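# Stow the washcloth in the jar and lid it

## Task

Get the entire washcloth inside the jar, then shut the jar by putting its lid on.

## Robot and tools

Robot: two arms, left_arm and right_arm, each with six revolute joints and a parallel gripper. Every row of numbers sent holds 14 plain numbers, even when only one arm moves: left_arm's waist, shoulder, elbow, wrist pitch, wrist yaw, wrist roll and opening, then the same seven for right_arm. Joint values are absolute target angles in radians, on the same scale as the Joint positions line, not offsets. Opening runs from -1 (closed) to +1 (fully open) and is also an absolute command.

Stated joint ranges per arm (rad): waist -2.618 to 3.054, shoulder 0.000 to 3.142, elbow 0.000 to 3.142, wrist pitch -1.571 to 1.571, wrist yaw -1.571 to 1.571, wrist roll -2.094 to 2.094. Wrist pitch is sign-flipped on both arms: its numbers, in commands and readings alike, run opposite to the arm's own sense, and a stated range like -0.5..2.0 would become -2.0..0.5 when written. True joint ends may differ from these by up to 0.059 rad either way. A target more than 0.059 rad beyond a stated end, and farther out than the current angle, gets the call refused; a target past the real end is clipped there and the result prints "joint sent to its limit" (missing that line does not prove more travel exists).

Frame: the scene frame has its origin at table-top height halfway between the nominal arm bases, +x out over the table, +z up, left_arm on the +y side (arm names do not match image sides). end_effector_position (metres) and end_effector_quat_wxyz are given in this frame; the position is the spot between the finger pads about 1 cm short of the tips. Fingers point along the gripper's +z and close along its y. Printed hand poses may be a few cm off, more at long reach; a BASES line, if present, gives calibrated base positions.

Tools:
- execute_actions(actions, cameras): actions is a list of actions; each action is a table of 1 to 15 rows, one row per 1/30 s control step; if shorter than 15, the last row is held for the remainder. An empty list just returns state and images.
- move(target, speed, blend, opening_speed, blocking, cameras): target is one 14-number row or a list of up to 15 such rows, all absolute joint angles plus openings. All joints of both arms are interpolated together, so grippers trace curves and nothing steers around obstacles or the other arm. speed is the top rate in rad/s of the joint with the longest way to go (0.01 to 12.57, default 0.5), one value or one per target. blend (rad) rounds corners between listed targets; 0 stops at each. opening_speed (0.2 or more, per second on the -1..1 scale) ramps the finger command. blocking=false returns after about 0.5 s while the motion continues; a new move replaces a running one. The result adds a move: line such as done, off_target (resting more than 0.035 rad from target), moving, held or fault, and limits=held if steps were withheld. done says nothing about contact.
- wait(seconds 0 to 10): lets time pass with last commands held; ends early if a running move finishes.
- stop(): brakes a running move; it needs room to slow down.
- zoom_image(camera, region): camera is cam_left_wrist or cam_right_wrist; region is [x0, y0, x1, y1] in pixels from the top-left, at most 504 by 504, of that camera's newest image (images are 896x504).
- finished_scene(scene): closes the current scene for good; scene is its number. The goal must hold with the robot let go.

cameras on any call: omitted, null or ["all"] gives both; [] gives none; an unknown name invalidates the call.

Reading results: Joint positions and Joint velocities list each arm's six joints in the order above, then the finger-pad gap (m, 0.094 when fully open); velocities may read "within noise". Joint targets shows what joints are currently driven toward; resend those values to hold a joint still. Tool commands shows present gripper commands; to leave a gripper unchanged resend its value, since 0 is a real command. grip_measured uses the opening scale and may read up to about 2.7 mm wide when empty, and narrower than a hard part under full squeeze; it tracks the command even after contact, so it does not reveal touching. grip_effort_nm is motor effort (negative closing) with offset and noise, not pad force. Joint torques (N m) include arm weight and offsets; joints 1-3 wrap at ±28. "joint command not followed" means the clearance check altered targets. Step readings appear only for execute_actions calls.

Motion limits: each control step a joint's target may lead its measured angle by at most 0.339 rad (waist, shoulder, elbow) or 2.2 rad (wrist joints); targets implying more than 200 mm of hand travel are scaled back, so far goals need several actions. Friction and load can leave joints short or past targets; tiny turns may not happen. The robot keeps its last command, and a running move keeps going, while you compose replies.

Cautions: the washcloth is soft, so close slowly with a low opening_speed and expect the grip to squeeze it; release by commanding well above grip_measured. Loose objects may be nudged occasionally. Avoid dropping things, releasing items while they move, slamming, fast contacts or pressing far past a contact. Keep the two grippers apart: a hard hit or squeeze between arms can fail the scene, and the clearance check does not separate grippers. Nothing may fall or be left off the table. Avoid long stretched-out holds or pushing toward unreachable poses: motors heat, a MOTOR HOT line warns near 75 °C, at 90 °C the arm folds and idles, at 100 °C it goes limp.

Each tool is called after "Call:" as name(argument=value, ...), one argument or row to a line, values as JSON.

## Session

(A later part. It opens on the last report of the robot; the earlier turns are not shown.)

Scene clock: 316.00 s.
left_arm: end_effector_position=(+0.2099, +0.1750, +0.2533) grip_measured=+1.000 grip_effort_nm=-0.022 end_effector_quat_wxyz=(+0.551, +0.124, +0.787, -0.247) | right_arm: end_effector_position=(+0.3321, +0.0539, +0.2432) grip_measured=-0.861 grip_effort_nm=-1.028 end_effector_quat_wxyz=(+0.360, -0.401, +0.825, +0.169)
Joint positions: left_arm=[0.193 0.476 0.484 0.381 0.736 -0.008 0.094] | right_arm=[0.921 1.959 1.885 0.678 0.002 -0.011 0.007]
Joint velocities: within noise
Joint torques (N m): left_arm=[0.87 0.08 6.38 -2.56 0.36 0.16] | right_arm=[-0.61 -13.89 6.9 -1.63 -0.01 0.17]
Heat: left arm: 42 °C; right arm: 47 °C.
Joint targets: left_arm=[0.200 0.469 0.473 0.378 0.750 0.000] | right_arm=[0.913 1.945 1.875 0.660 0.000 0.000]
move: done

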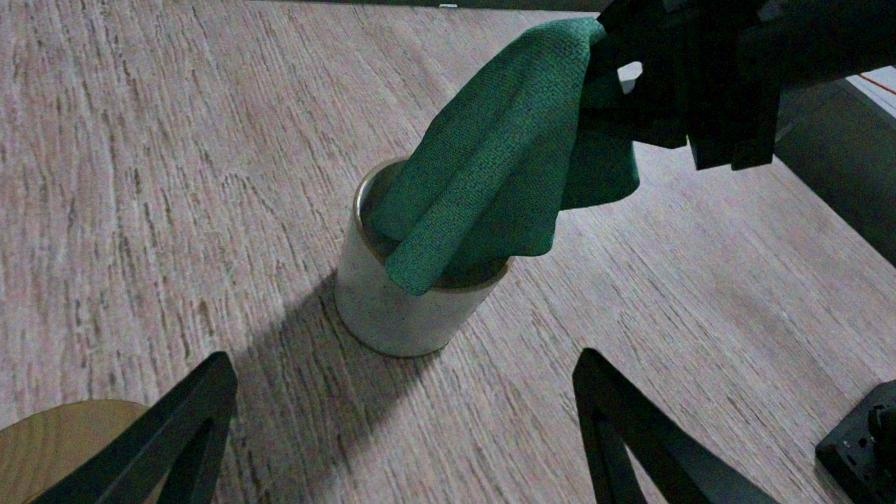

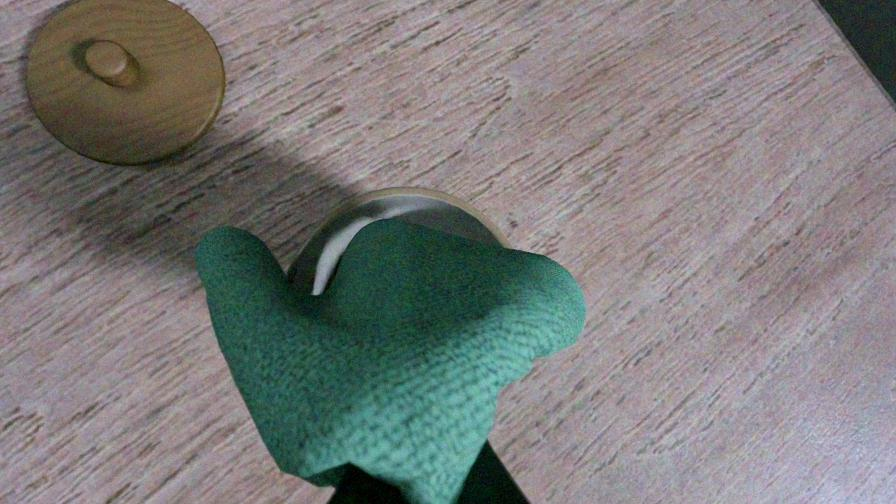

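Call:
move(
  target=[
    [0.2,0.469,0.473,0.378,0.75,0,1,0.91,2.07,2.15,0.82,0,0,-1],
    [0.2,0.469,0.473,0.378,0.75,0,1,0.91,2.015,1.765,0.48,0,0,-1],
  ],
  speed=[0.3,0.2],
)

Scene clock: 345.00 s.
left_arm: end_effector_position=(+0.2099, +0.1750, +0.2533) grip_measured=+1.000 grip_effort_nm=-0.027 end_effector_quat_wxyz=(+0.551, +0.124, +0.787, -0.247) | right_arm: end_effector_position=(+0.3483, +0.0706, +0.1777) grip_measured=-0.861 grip_effort_nm=-1.033 end_effector_quat_wxyz=(+0.353, -0.401, +0.829, +0.165)
Joint positions: left_arm=[0.193 0.476 0.484 0.381 0.736 -0.008 0.094] | right_arm=[0.917 2.055 1.777 0.493 0.002 -0.011 0.007]
Joint velocities: within noise
Joint torques (N m): left_arm=[0.87 0.08 6.38 -2.56 0.36 0.16] | right_arm=[-0.53 -17.66 6.74 -1.53 -0.02 0.16]
Heat: left arm: 42 °C; right arm: 55 °C.
Joint targets: left_arm=[0.200 0.469 0.473 0.378 0.750 0.000] | right_arm=[0.910 2.015 1.765 0.480 0.000 0.000]
move: off_target (right_arm); right_arm: the shoulder is farthest, 0.040 rad from its target

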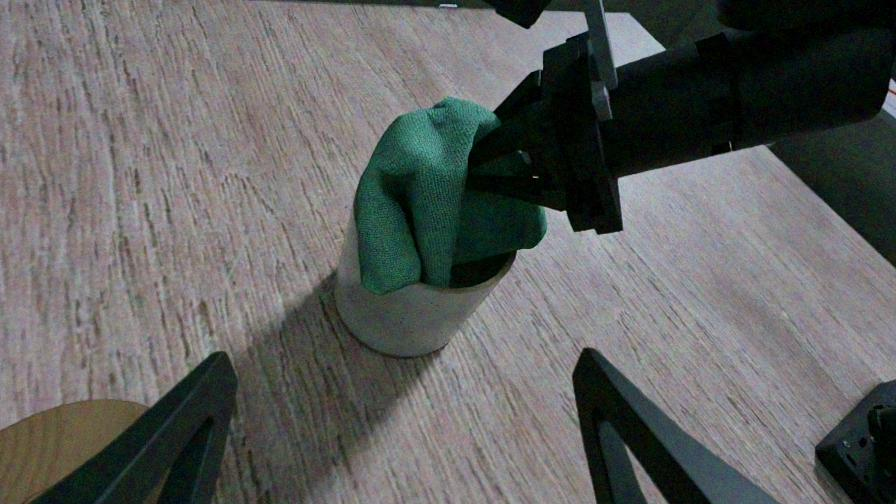

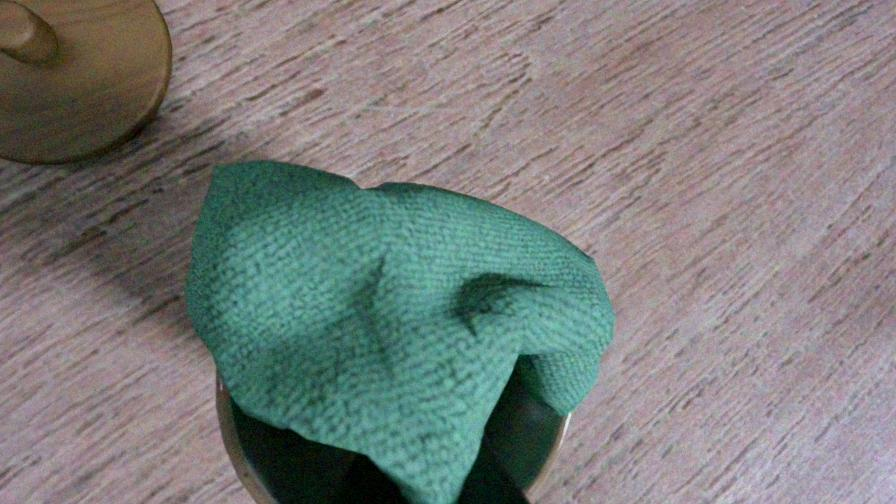

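Call:
move(
  target=[
    [0.2,0.469,0.473,0.378,0.75,0,1,0.91,2.31,2.492,1.24,0,0,-1],
    [0.2,0.469,0.473,0.378,0.75,0,1,0.91,2.22,2.09,0.93,0,0,-1],
  ],
  speed=[0.4,0.2],
)

Scene clock: 362.57 s.
left_arm: end_effector_position=(+0.2099, +0.1750, +0.2533) grip_measured=+1.000 grip_effort_nm=-0.017 end_effector_quat_wxyz=(+0.551, +0.124, +0.787, -0.247) | right_arm: end_effector_position=(+0.3374, +0.0572, +0.1349) grip_measured=-0.861 grip_effort_nm=-1.033 end_effector_quat_wxyz=(+0.220, -0.422, +0.874, +0.102)
Joint positions: left_arm=[0.193 0.476 0.484 0.381 0.736 -0.008 0.094] | right_arm=[0.917 2.257 2.106 0.931 0.002 -0.011 0.007]
Joint velocities: within noise
Joint torques (N m): left_arm=[0.87 0.08 6.38 -2.56 0.35 0.16] | right_arm=[-0.51 -18.63 5.9 -1.06 -0.02 0.16]
Heat: left arm: 42 °C; right arm: 59 °C.
Joint targets: left_arm=[0.200 0.469 0.473 0.378 0.750 0.000] | right_arm=[0.910 2.220 2.090 0.930 0.000 0.000]
move: off_target (right_arm); right_arm: the shoulder is farthest, 0.037 rad from its target

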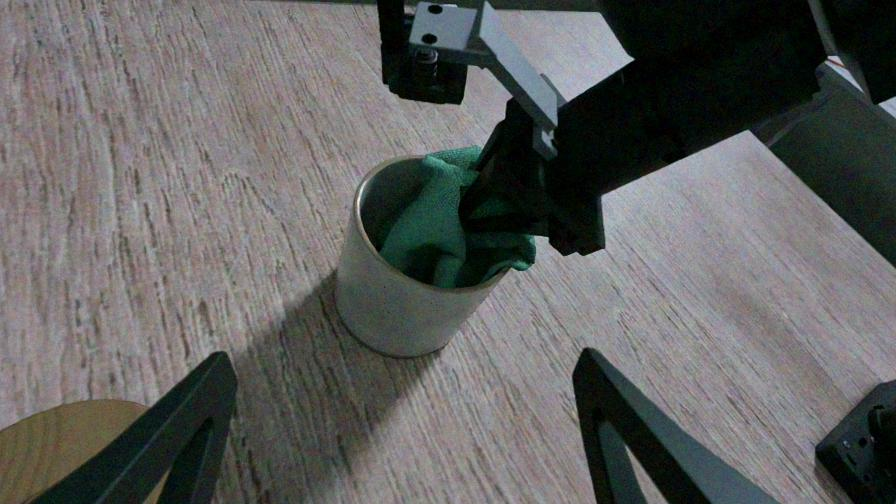

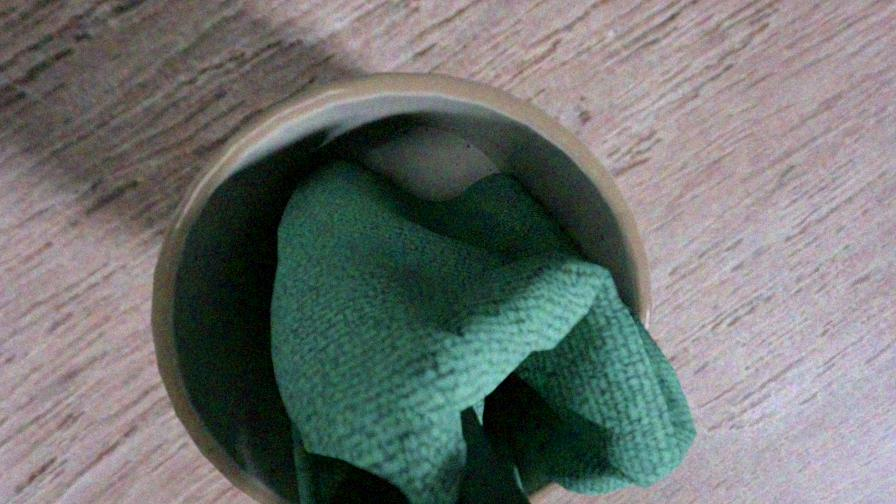

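Call:
move(
  target=[
    [0.2,0.469,0.473,0.378,0.75,0,1,0.95,2.328,2.28,1.01,0,0,-1],
    [0.2,0.469,0.473,0.378,0.75,0,1,0.95,2.313,2.06,0.80,0,0,-1],
  ],
  speed=[0.25,0.2],
)

Scene clock: 375.43 s.
left_arm: end_effector_position=(+0.2099, +0.1750, +0.2533) grip_measured=+1.000 grip_effort_nm=-0.032 end_effector_quat_wxyz=(+0.551, +0.124, +0.787, -0.247) | right_arm: end_effector_position=(+0.3382, +0.0828, +0.1039) grip_measured=-0.861 grip_effort_nm=-1.028 end_effector_quat_wxyz=(+0.233, -0.432, +0.864, +0.112)
Joint positions: left_arm=[0.193 0.476 0.484 0.381 0.736 -0.008 0.094] | right_arm=[0.944 2.32 2.073 0.802 0.002 -0.011 0.007]
Joint velocities: within noise
Joint torques (N m): left_arm=[0.87 0.06 6.38 -2.56 0.36 0.16] | right_arm=[0.54 -16.18 6.24 -1.11 -0.02 0.16]
Heat: left arm: 42 °C; right arm: 64 °C.
Joint targets: left_arm=[0.200 0.469 0.473 0.378 0.750 0.000] | right_arm=[0.950 2.313 2.060 0.800 0.000 0.000]
move: done

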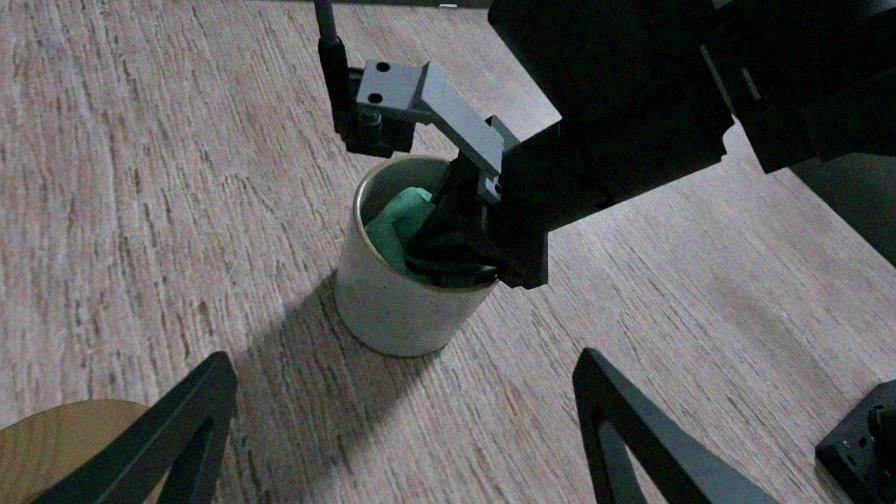

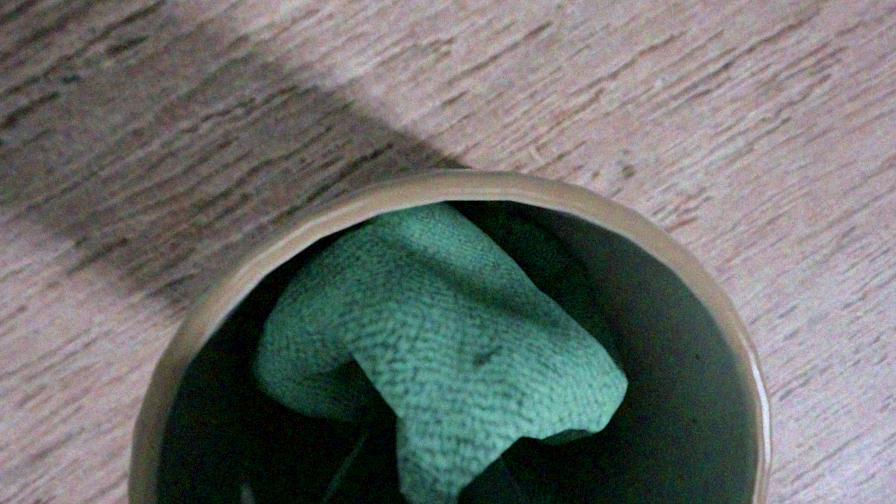

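Call:
move(
  target=[0.2,0.469,0.473,0.378,0.75,0,1,0.94,2.313,1.97,0.70,0,0,-1],
  speed=0.2,
)

Call:
move(
  target=[0.2,0.469,0.473,0.378,0.75,0,1,0.94,2.313,1.97,0.70,0,0,-0.4],
  opening_speed=0.7,
)

Scene clock: 382.83 s.
left_arm: end_effector_position=(+0.2099, +0.1749, +0.2533) grip_measured=+1.000 grip_effort_nm=-0.022 end_effector_quat_wxyz=(+0.551, +0.124, +0.787, -0.247) | right_arm: end_effector_position=(+0.3432, +0.0865, +0.0897) grip_measured=-0.862 grip_effort_nm=-1.038 end_effector_quat_wxyz=(+0.247, -0.427, +0.861, +0.119)
Joint positions: left_arm=[0.193 0.476 0.484 0.381 0.736 -0.008 0.094] | right_arm=[0.941 2.318 1.998 0.694 0.003 -0.008 0.006]
Joint velocities: within noise
Joint torques (N m): left_arm=[0.87 0.08 6.38 -2.56 0.36 0.16] | right_arm=[-0.06 -16.03 4.88 -1.1 -0.03 0.12]
Heat: left arm: 42 °C; right arm: 63 °C.
Joint targets: left_arm=[0.200 0.469 0.473 0.378 0.750 0.000] | right_arm=[0.940 2.313 1.970 0.700 0.000 0.000]
move: done

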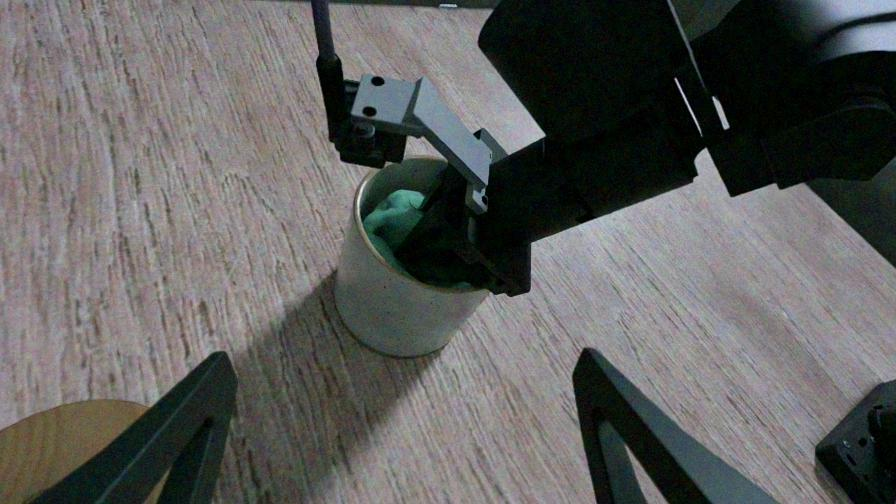

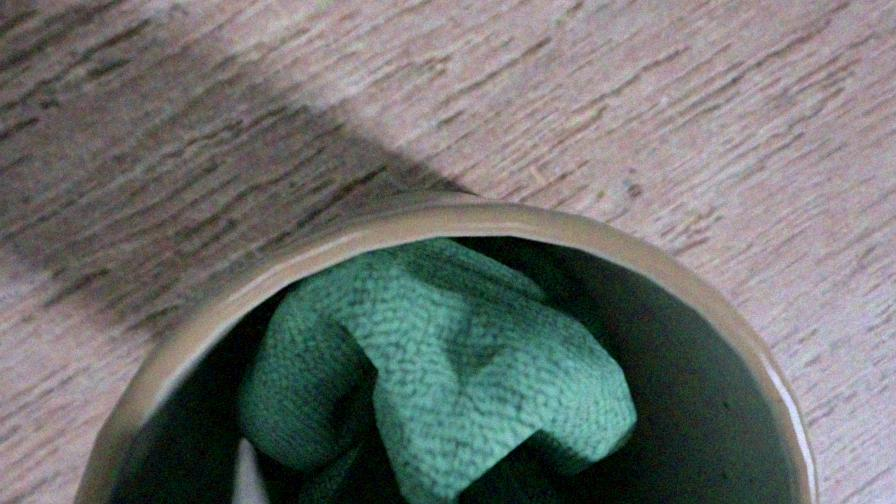

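Scene clock: 383.97 s.
left_arm: end_effector_position=(+0.2099, +0.1749, +0.2533) grip_measured=+1.000 grip_effort_nm=-0.022 end_effector_quat_wxyz=(+0.551, +0.124, +0.787, -0.247) | right_arm: end_effector_position=(+0.3499, +0.0862, +0.0903) grip_measured=-0.403 grip_effort_nm=0.149 end_effector_quat_wxyz=(+0.258, -0.422, +0.861, +0.119)
Joint positions: left_arm=[0.193 0.476 0.484 0.381 0.736 -0.008 0.094] | right_arm=[0.935 2.318 1.99 0.667 0.011 -0.006 0.028]
Joint velocities: within noise
Joint torques (N m): left_arm=[0.85 0.08 6.38 -2.56 0.36 0.16] | right_arm=[0.5 -16.06 5.71 -0.88 -0.11 0.11]
Heat: left arm: 43 °C; right arm: 64 °C.
Joint targets: left_arm=[0.200 0.469 0.473 0.378 0.750 0.000] | right_arm=[0.940 2.313 1.970 0.700 0.000 0.000]
move: done

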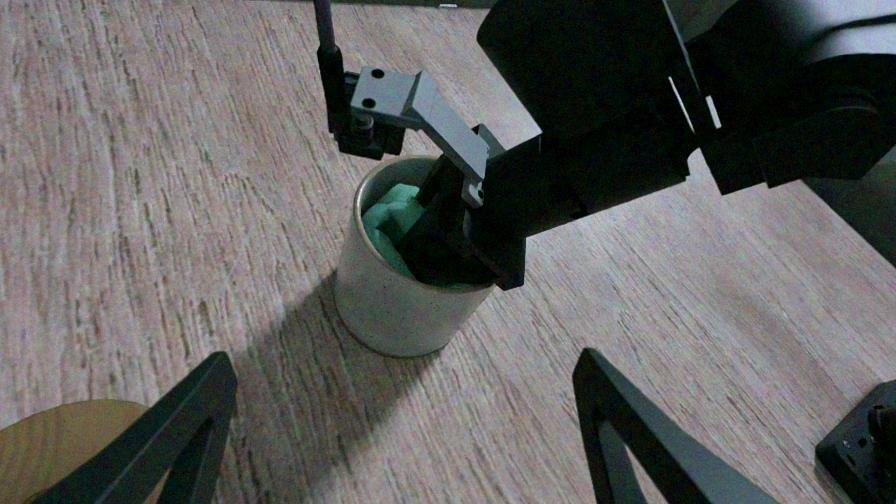

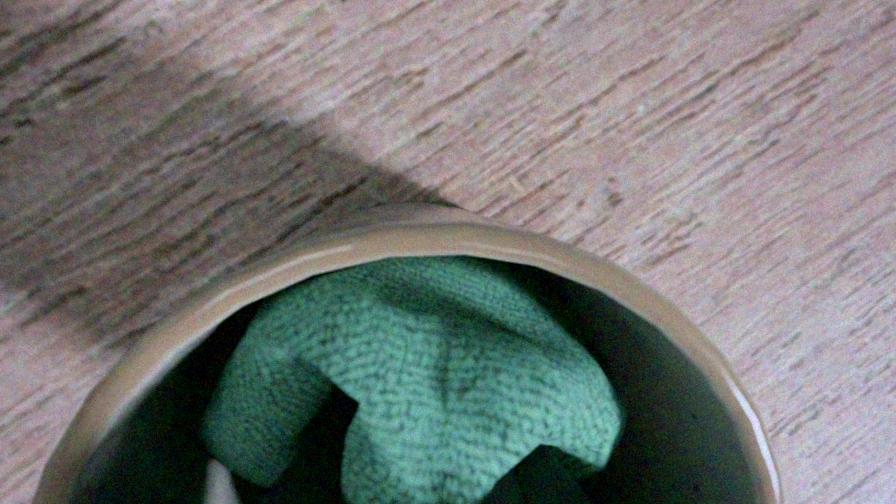

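Call:
move(
  target=[
    [0.2,0.469,0.473,0.378,0.75,0,1,0.94,2.29,2.25,0.99,0,0,-0.4],
    [0.2,0.469,0.473,0.378,0.75,0,1,0.92,2.28,2.45,1.24,0,0,-0.4],
    [0.2,0.469,0.473,0.378,0.75,0,1,0.91,1.8,2.15,0.95,0,0,-0.4],
  ],
  speed=[0.25,0.3,0.4],
)

Scene clock: 395.77 s.
left_arm: end_effector_position=(+0.2099, +0.1749, +0.2533) grip_measured=+1.000 grip_effort_nm=-0.027 end_effector_quat_wxyz=(+0.551, +0.124, +0.787, -0.247) | right_arm: end_effector_position=(+0.3008, +0.0106, +0.3783) grip_measured=-0.403 grip_effort_nm=0.144 end_effector_quat_wxyz=(+0.416, -0.383, +0.802, +0.193)
Joint positions: left_arm=[0.193 0.476 0.484 0.381 0.736 -0.008 0.094] | right_arm=[0.917 1.816 2.162 0.963 0.008 -0.006 0.028]
Joint velocities: within noise
Joint torques (N m): left_arm=[0.87 0.08 6.38 -2.56 0.36 0.16] | right_arm=[-0.58 -11.69 5.85 -1.7 -0.07 0.11]
Heat: left arm: 43 °C; right arm: 67 °C.
Joint targets: left_arm=[0.200 0.469 0.473 0.378 0.750 0.000] | right_arm=[0.910 1.800 2.150 0.950 0.000 0.000]
move: done

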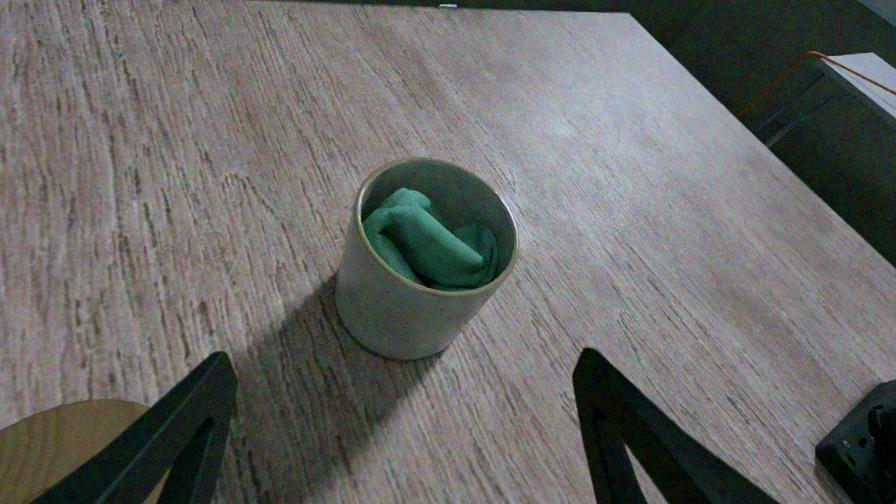

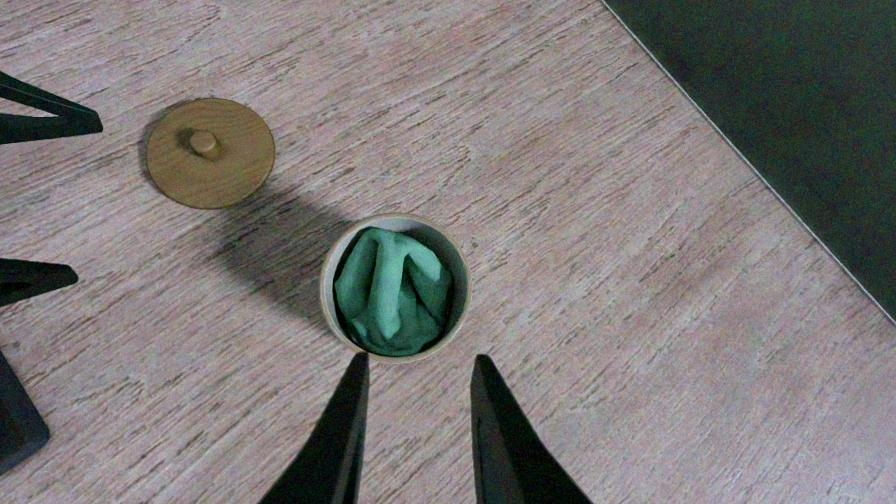

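Call:
move(
  target=[0.15,1.574,1.485,1.48,0,0,1,0.6,0.9,1.2,0.9,0,0,0],
  speed=0.7,
)

Scene clock: 416.17 s.
left_arm: end_effector_position=(+0.2399, +0.2858, +0.1980) grip_measured=+1.000 grip_effort_nm=-0.027 end_effector_quat_wxyz=(+0.003, -0.083, +0.997, -0.008) | right_arm: end_effector_position=(+0.2179, -0.2241, +0.3250) grip_measured=-0.003 grip_effort_nm=0.134 end_effector_quat_wxyz=(+0.448, -0.254, +0.848, +0.129)
Joint positions: left_arm=[0.157 1.563 1.466 1.469 0.015 -0.007 0.094] | right_arm=[0.607 0.901 1.212 0.913 0.006 -0.006 0.047]
Joint velocities: within noise
Joint torques (N m): left_arm=[-0.49 -5.23 8.13 -0.5 -0.05 0.12] | right_arm=[-0.57 -0.84 5.89 -1.7 -0.06 0.11]
Heat: left arm: 42 °C; right arm: 63 °C.
Joint targets: left_arm=[0.150 1.574 1.485 1.480 0.000 0.000] | right_arm=[0.600 0.900 1.200 0.900 0.000 0.000]
move: done

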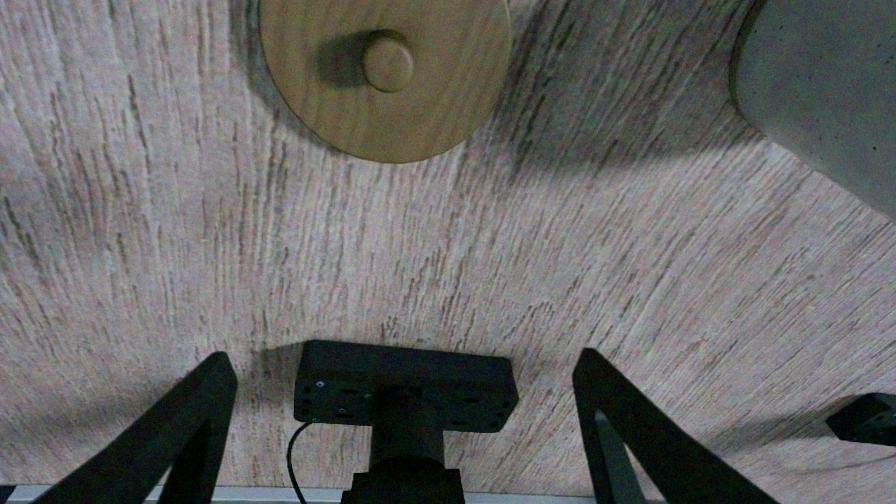

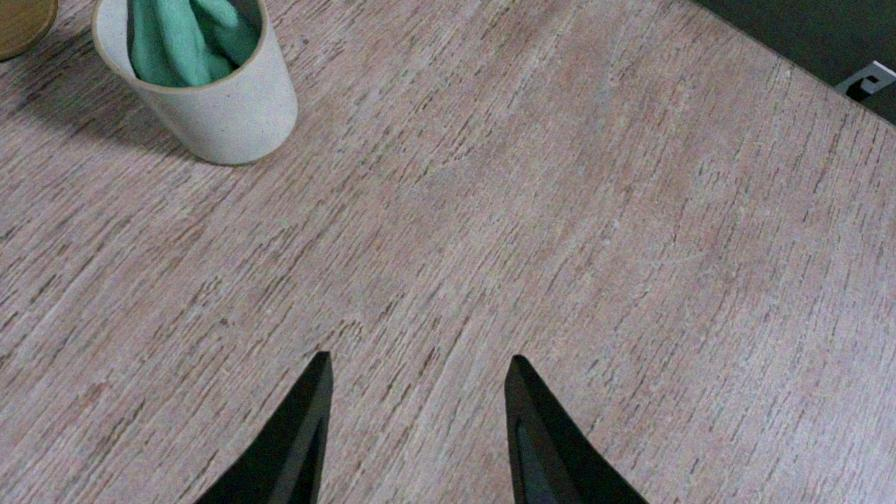

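Call:
move(
  target=[0.17,1.655,1.17,1.086,0,0,1,0.6,0.9,1.2,0.9,0,0,0],
)

Scene clock: 426.90 s.
left_arm: end_effector_position=(+0.2583, +0.2905, +0.1049) grip_measured=+1.000 grip_effort_nm=-0.022 end_effector_quat_wxyz=(+0.006, -0.085, +0.996, -0.007) | right_arm: end_effector_position=(+0.2180, -0.2240, +0.3252) grip_measured=-0.003 grip_effort_nm=0.134 end_effector_quat_wxyz=(+0.448, -0.254, +0.847, +0.129)
Joint positions: left_arm=[0.163 1.642 1.176 1.094 0.015 -0.007 0.094] | right_arm=[0.607 0.901 1.212 0.912 0.006 -0.006 0.047]
Joint velocities: within noise
Joint torques (N m): left_arm=[0.99 -5.86 5.5 -0.71 -0.05 0.12] | right_arm=[-0.54 -0.85 5.9 -1.68 -0.06 0.12]
Heat: left arm: 39 °C; right arm: 58 °C.
Joint targets: left_arm=[0.170 1.655 1.170 1.086 0.000 0.000] | right_arm=[0.600 0.900 1.200 0.900 0.000 0.000]
move: done

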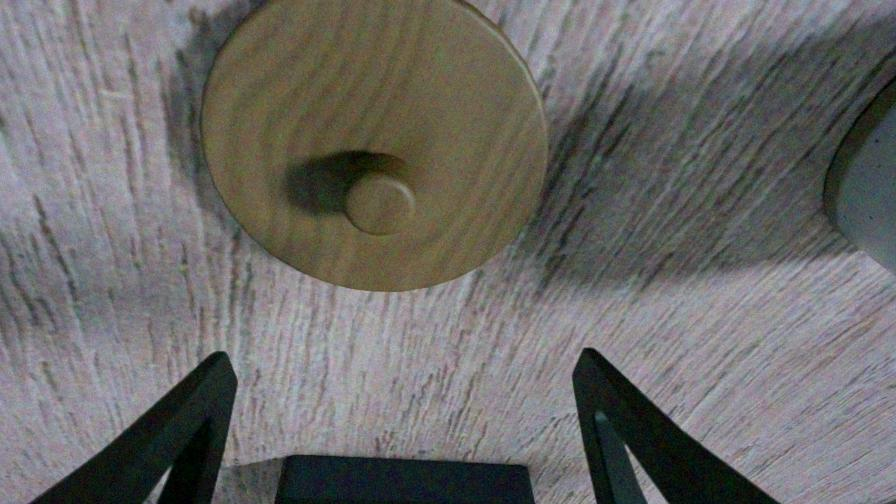

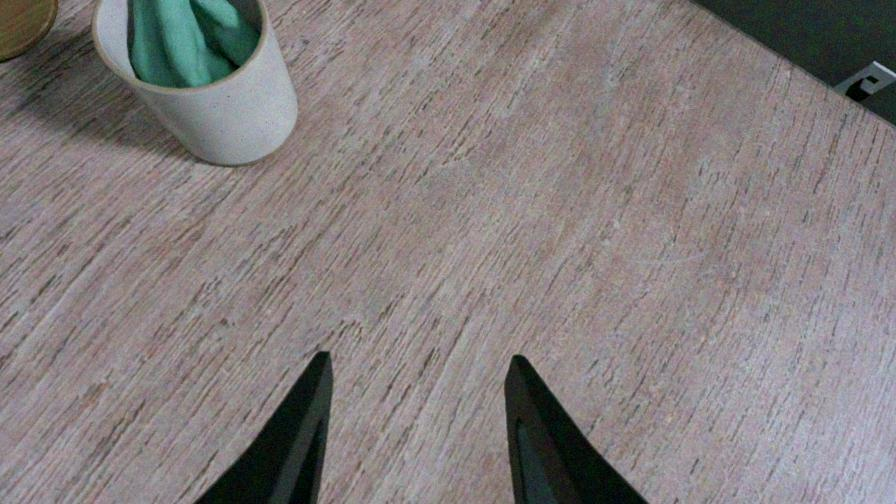

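Call:
move(
  target=[0.205,1.705,1.05,0.917,0,0,1,0.6,0.9,1.2,0.9,0,0,0],
  speed=0.25,
  cameras=["cam_left_wrist"],
)

Scene clock: 442.07 s.
left_arm: end_effector_position=(+0.2568, +0.3009, +0.0638) grip_measured=+1.000 grip_effort_nm=-0.027 end_effector_quat_wxyz=(+0.008, -0.103, +0.995, -0.006) | right_arm: end_effector_position=(+0.2180, -0.2240, +0.3252) grip_measured=-0.003 grip_effort_nm=0.129 end_effector_quat_wxyz=(+0.448, -0.254, +0.847, +0.129)
Joint positions: left_arm=[0.199 1.69 1.057 0.925 0.014 -0.007 0.094] | right_arm=[0.607 0.901 1.212 0.912 0.006 -0.006 0.047]
Joint velocities: within noise
Joint torques (N m): left_arm=[0.84 -5.79 5.14 -0.7 -0.05 0.12] | right_arm=[-0.55 -0.84 5.9 -1.68 -0.06 0.11]
Heat: left arm: 38 °C; right arm: 53 °C.
Joint targets: left_arm=[0.205 1.705 1.050 0.917 0.000 0.000] | right_arm=[0.600 0.900 1.200 0.900 0.000 0.000]
move: done
Images, in order (width x height): cam_left_wrist 896x504.

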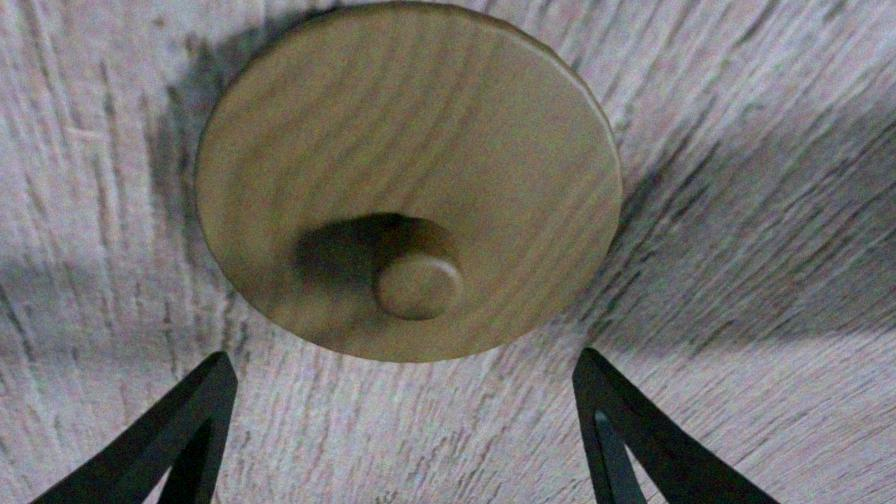

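Call:
move(
  target=[0.195,1.78,1.183,0.975,0,0,1,0.6,0.9,1.2,0.9,0,0,0],
  speed=0.25,
  cameras=["cam_left_wrist"],
)

Scene clock: 463.00 s.
left_arm: end_effector_position=(+0.2775, +0.3051, +0.0695) grip_measured=+1.000 grip_effort_nm=-0.022 end_effector_quat_wxyz=(+0.006, -0.103, +0.995, -0.007) | right_arm: end_effector_position=(+0.2180, -0.2240, +0.3252) grip_measured=-0.003 grip_effort_nm=0.125 end_effector_quat_wxyz=(+0.448, -0.254, +0.847, +0.129)
Joint positions: left_arm=[0.199 1.761 1.165 0.964 0.014 -0.007 0.094] | right_arm=[0.607 0.901 1.212 0.912 0.006 -0.006 0.047]
Joint velocities: within noise
Joint torques (N m): left_arm=[-0.17 -6.15 7.73 -0.51 -0.05 0.12] | right_arm=[-0.55 -0.85 5.9 -1.68 -0.06 0.11]
Heat: left arm: 37 °C; right arm: 48 °C.
Joint targets: left_arm=[0.195 1.780 1.183 0.975 0.000 0.000] | right_arm=[0.600 0.900 1.200 0.900 0.000 0.000]
move: done
Images, in order (width x height): cam_left_wrist 896x504.

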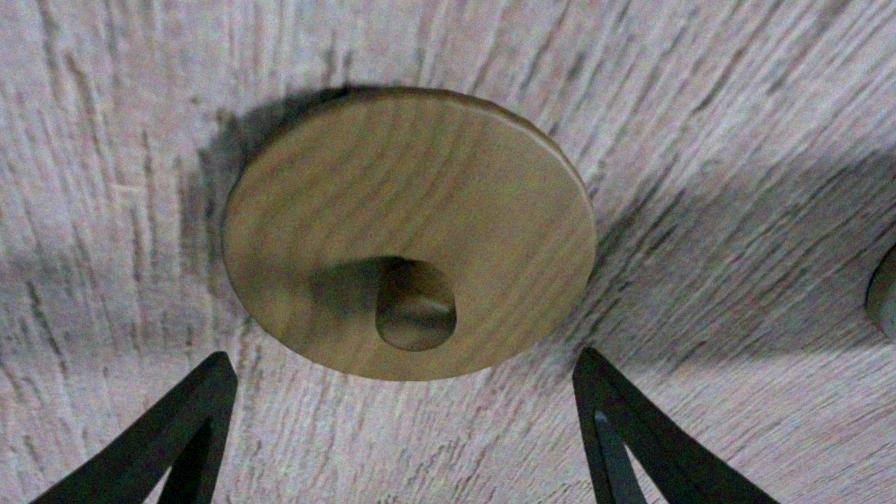

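Call:
move(
  target=[0.195,1.815,1.122,0.872,0,0,1,0.6,0.9,1.2,0.9,0,0,0],
  speed=0.12,
  cameras=["cam_left_wrist"],
)

Scene clock: 472.93 s.
left_arm: end_effector_position=(+0.2833, +0.3063, +0.0512) grip_measured=+1.000 grip_effort_nm=-0.027 end_effector_quat_wxyz=(+0.013, -0.103, +0.995, -0.006) | right_arm: end_effector_position=(+0.2180, -0.2240, +0.3252) grip_measured=-0.003 grip_effort_nm=0.129 end_effector_quat_wxyz=(+0.448, -0.254, +0.847, +0.129)
Joint positions: left_arm=[0.199 1.796 1.13 0.88 0.014 -0.007 0.094] | right_arm=[0.607 0.901 1.212 0.912 0.006 -0.006 0.047]
Joint velocities: within noise
Joint torques (N m): left_arm=[-0.17 -6.45 4.98 -0.76 -0.05 0.12] | right_arm=[-0.55 -0.84 5.89 -1.68 -0.06 0.11]
Heat: left arm: 38 °C; right arm: 47 °C.
Joint targets: left_arm=[0.195 1.815 1.122 0.872 0.000 0.000] | right_arm=[0.600 0.900 1.200 0.900 0.000 0.000]
move: done
Images, in order (width x height): cam_left_wrist 896x504.

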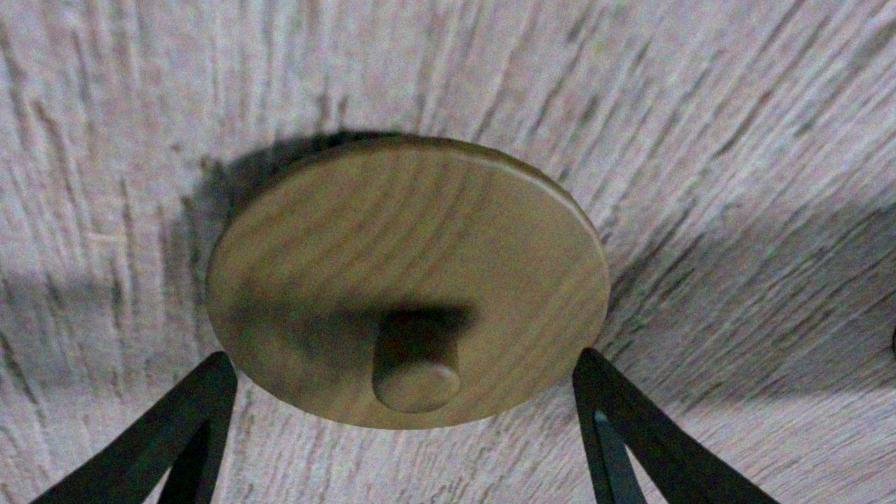

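Call:
move(
  target=[0.195,1.815,1.10,0.85,0,0,1,0.6,0.9,1.2,0.9,0,0,0],
  speed=0.06,
  cameras=["cam_left_wrist"],
)

Call:
move(
  target=[0.195,1.815,1.10,0.85,0,0,-1,0.6,0.9,1.2,0.9,0,0,0],
  opening_speed=0.5,
  cameras=["cam_left_wrist"],
)

Scene clock: 485.73 s.
left_arm: end_effector_position=(+0.2812, +0.3059, +0.0463) grip_measured=+1.000 grip_effort_nm=-0.027 end_effector_quat_wxyz=(+0.013, -0.103, +0.995, -0.006) | right_arm: end_effector_position=(+0.2180, -0.2240, +0.3252) grip_measured=-0.003 grip_effort_nm=0.125 end_effector_quat_wxyz=(+0.448, -0.254, +0.847, +0.129)
Joint positions: left_arm=[0.199 1.796 1.109 0.858 0.014 -0.007 0.094] | right_arm=[0.607 0.901 1.212 0.912 0.006 -0.006 0.047]
Joint velocities: within noise
Joint torques (N m): left_arm=[-0.17 -6.39 4.89 -0.74 -0.05 0.12] | right_arm=[-0.55 -0.85 5.9 -1.68 -0.06 0.11]
Heat: left arm: 37 °C; right arm: 45 °C.
Joint targets: left_arm=[0.195 1.815 1.100 0.850 0.000 0.000] | right_arm=[0.600 0.900 1.200 0.900 0.000 0.000]
move: done
Images, in order (width x height): cam_left_wrist 896x504.

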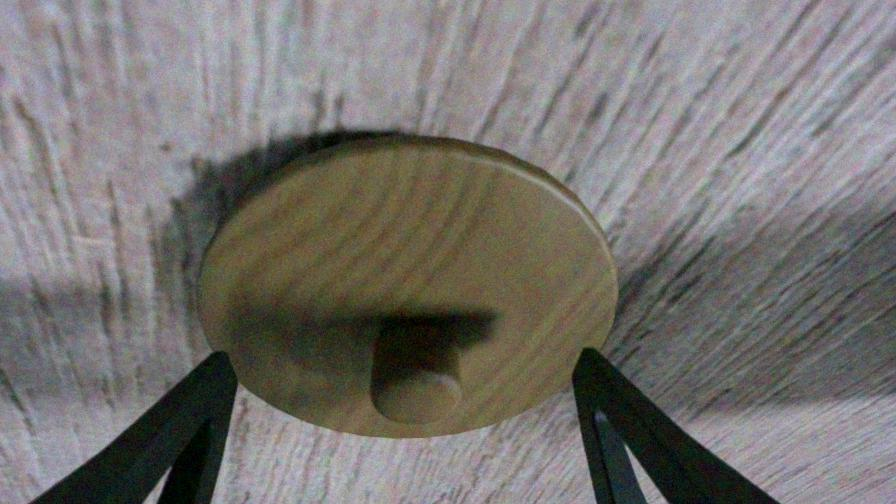

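Scene clock: 489.93 s.
left_arm: end_effector_position=(+0.2814, +0.3061, +0.0463) grip_measured=-0.579 grip_effort_nm=-1.048 end_effector_quat_wxyz=(+0.014, -0.103, +0.995, -0.005) | right_arm: end_effector_position=(+0.2180, -0.2240, +0.3252) grip_measured=-0.003 grip_effort_nm=0.139 end_effector_quat_wxyz=(+0.448, -0.254, +0.847, +0.129)
Joint positions: left_arm=[0.198 1.796 1.109 0.857 0.012 -0.007 0.02] | right_arm=[0.607 0.901 1.212 0.912 0.006 -0.006 0.047]
Joint velocities: within noise
Joint torques (N m): left_arm=[-0.14 -6.41 4.89 -0.74 -0.03 0.12] | right_arm=[-0.55 -0.85 5.89 -1.68 -0.06 0.11]
Heat: left arm: 37 °C; right arm: 45 °C.
Joint targets: left_arm=[0.195 1.815 1.100 0.850 0.000 0.000] | right_arm=[0.600 0.900 1.200 0.900 0.000 0.000]
move: done
Images, in order (width x height): cam_left_wrist 896x504.

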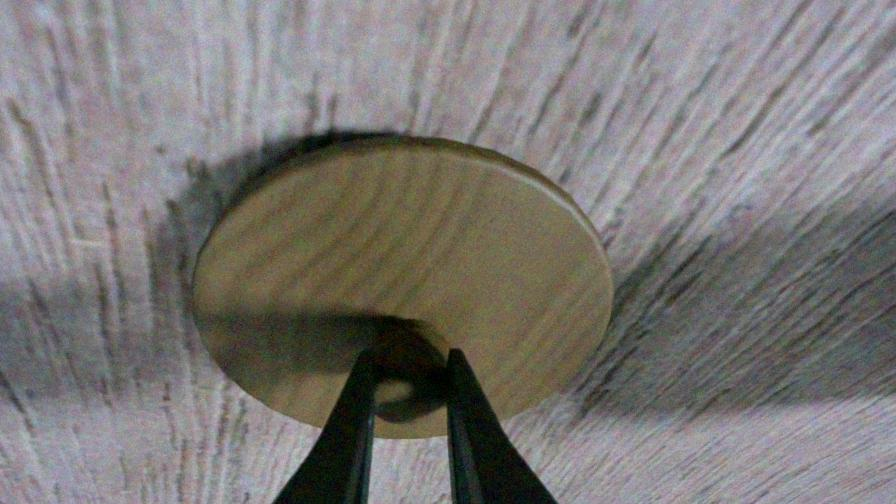

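Call:
move(
  target=[
    [0.195,1.72,1.71,1.56,0,0,-1,0.6,0.9,1.2,0.9,0,0,0],
    [-0.1,1.72,1.71,1.56,0,0,-1,0.6,0.9,1.2,0.9,0,0,0],
  ],
  speed=[0.3,0.3],
)

Scene clock: 506.90 s.
left_arm: end_effector_position=(+0.2788, +0.2147, +0.2027) grip_measured=-0.580 grip_effort_nm=-1.053 end_effector_quat_wxyz=(-0.019, +0.045, +0.999, -0.004) | right_arm: end_effector_position=(+0.2180, -0.2240, +0.3252) grip_measured=-0.003 grip_effort_nm=0.129 end_effector_quat_wxyz=(+0.448, -0.254, +0.847, +0.129)
Joint positions: left_arm=[-0.099 1.75 1.689 1.547 0.01 -0.007 0.02] | right_arm=[0.607 0.901 1.212 0.912 0.006 -0.006 0.047]
Joint velocities: within noise
Joint torques (N m): left_arm=[0.1 -10.4 8.17 -0.34 0 0.12] | right_arm=[-0.58 -0.85 5.9 -1.68 -0.06 0.11]
Heat: left arm: 37 °C; right arm: 44 °C.
Joint targets: left_arm=[-0.100 1.720 1.710 1.560 0.000 0.000] | right_arm=[0.600 0.900 1.200 0.900 0.000 0.000]
move: done

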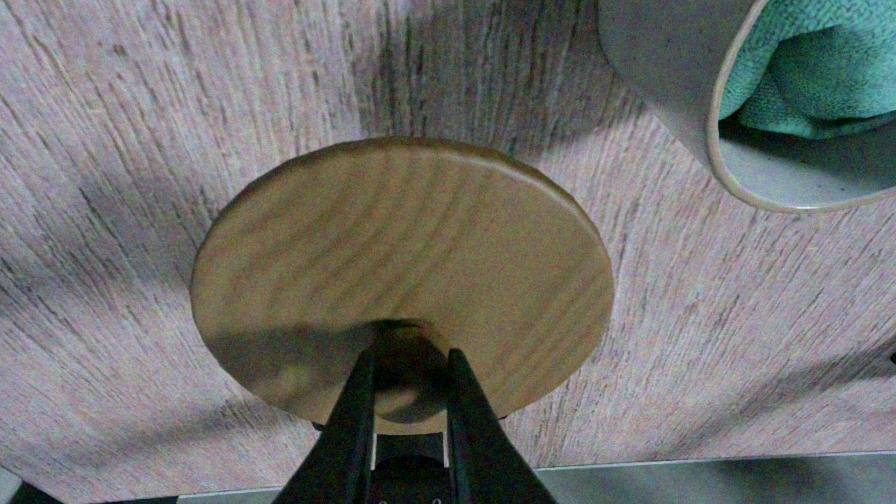

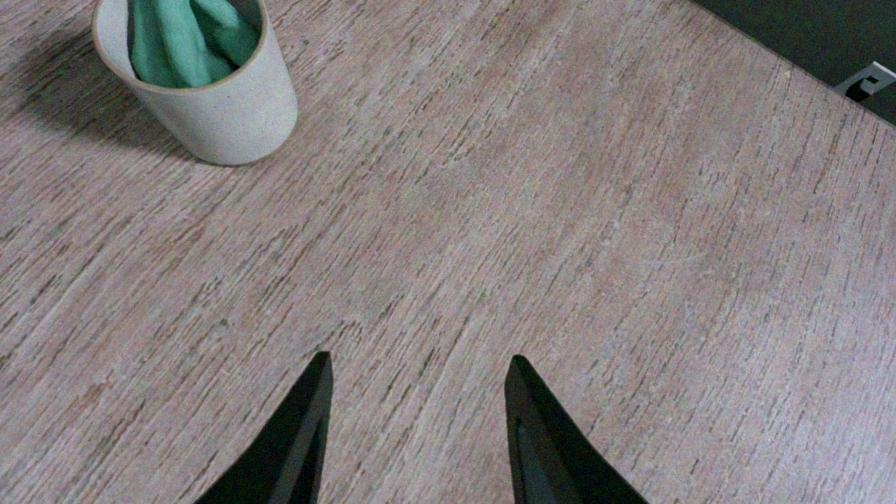

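Call:
move(
  target=[-0.3,1.69,1.73,1.56,0,0,-1,0.6,0.9,1.2,0.9,0,0,0],
  speed=0.2,
)

Scene clock: 513.20 s.
left_arm: end_effector_position=(+0.2680, +0.1552, +0.2146) grip_measured=-0.580 grip_effort_nm=-1.053 end_effector_quat_wxyz=(+0.002, +0.144, +0.990, -0.005) | right_arm: end_effector_position=(+0.2180, -0.2240, +0.3252) grip_measured=-0.003 grip_effort_nm=0.134 end_effector_quat_wxyz=(+0.448, -0.254, +0.847, +0.129)
Joint positions: left_arm=[-0.297 1.724 1.707 1.548 0.009 -0.007 0.02] | right_arm=[0.607 0.901 1.212 0.912 0.006 -0.006 0.047]
Joint velocities: within noise
Joint torques (N m): left_arm=[-0.12 -10.5 8.4 -0.47 0.01 0.12] | right_arm=[-0.54 -0.84 5.89 -1.68 -0.06 0.11]
Heat: left arm: 38 °C; right arm: 43 °C.
Joint targets: left_arm=[-0.300 1.690 1.730 1.560 0.000 0.000] | right_arm=[0.600 0.900 1.200 0.900 0.000 0.000]
move: done

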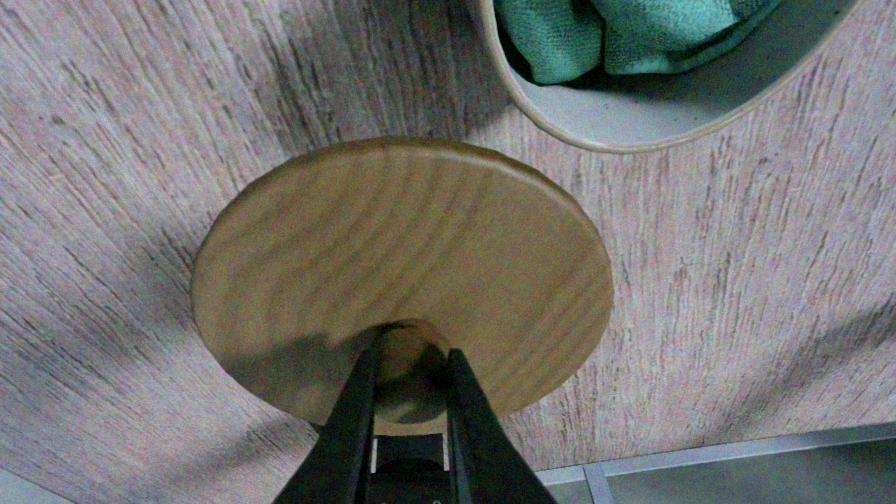

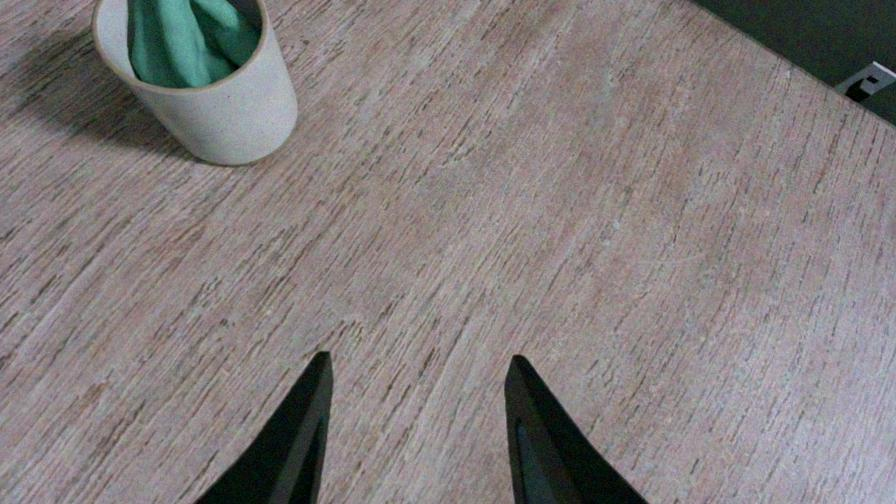

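Call:
move(
  target=[-0.45,1.775,1.77,1.52,0,0,-1,0.85,0.75,1.05,0.5,0,0,0],
  speed=0.25,
)

Scene clock: 541.20 s.
left_arm: end_effector_position=(+0.2652, +0.1062, +0.2136) grip_measured=-0.580 grip_effort_nm=-1.053 end_effector_quat_wxyz=(+0.013, +0.217, +0.976, -0.007) | right_arm: end_effector_position=(+0.1833, -0.1675, +0.3876) grip_measured=-0.002 grip_effort_nm=0.129 end_effector_quat_wxyz=(+0.581, -0.308, +0.712, +0.246)
Joint positions: left_arm=[-0.445 1.761 1.746 1.527 0.009 -0.007 0.02] | right_arm=[0.843 0.753 1.062 0.513 0.006 -0.006 0.047]
Joint velocities: within noise
Joint torques (N m): left_arm=[-0.27 -6.76 8.57 -0.74 0.01 0.12] | right_arm=[0.65 0.03 6.02 -1.88 -0.06 0.11]
Heat: left arm: 40 °C; right arm: 42 °C.
Joint targets: left_arm=[-0.450 1.775 1.770 1.520 0.000 0.000] | right_arm=[0.850 0.750 1.050 0.500 0.000 0.000]
move: done

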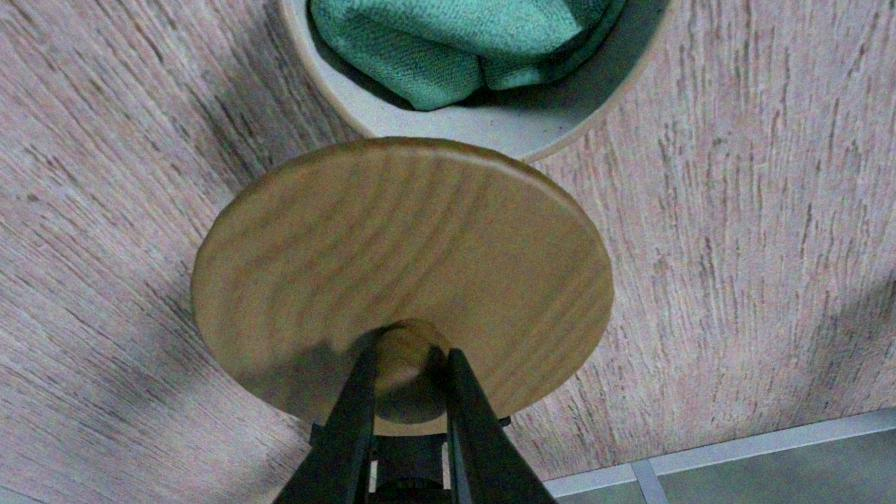

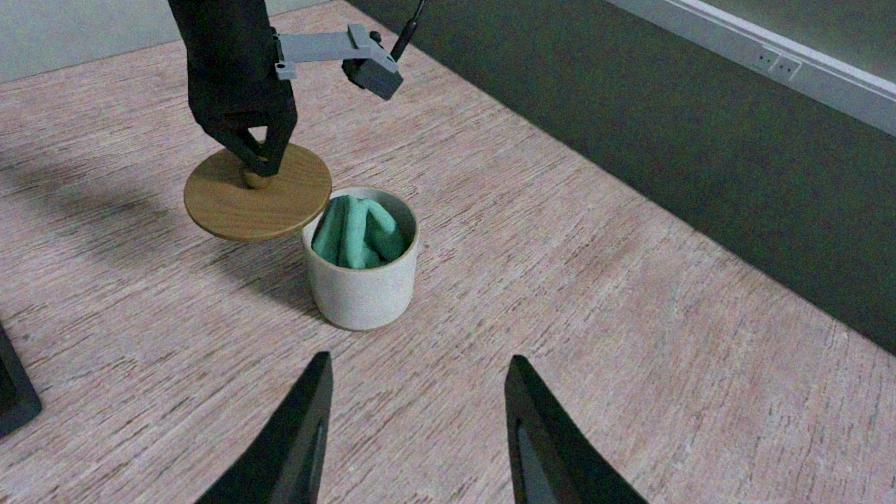

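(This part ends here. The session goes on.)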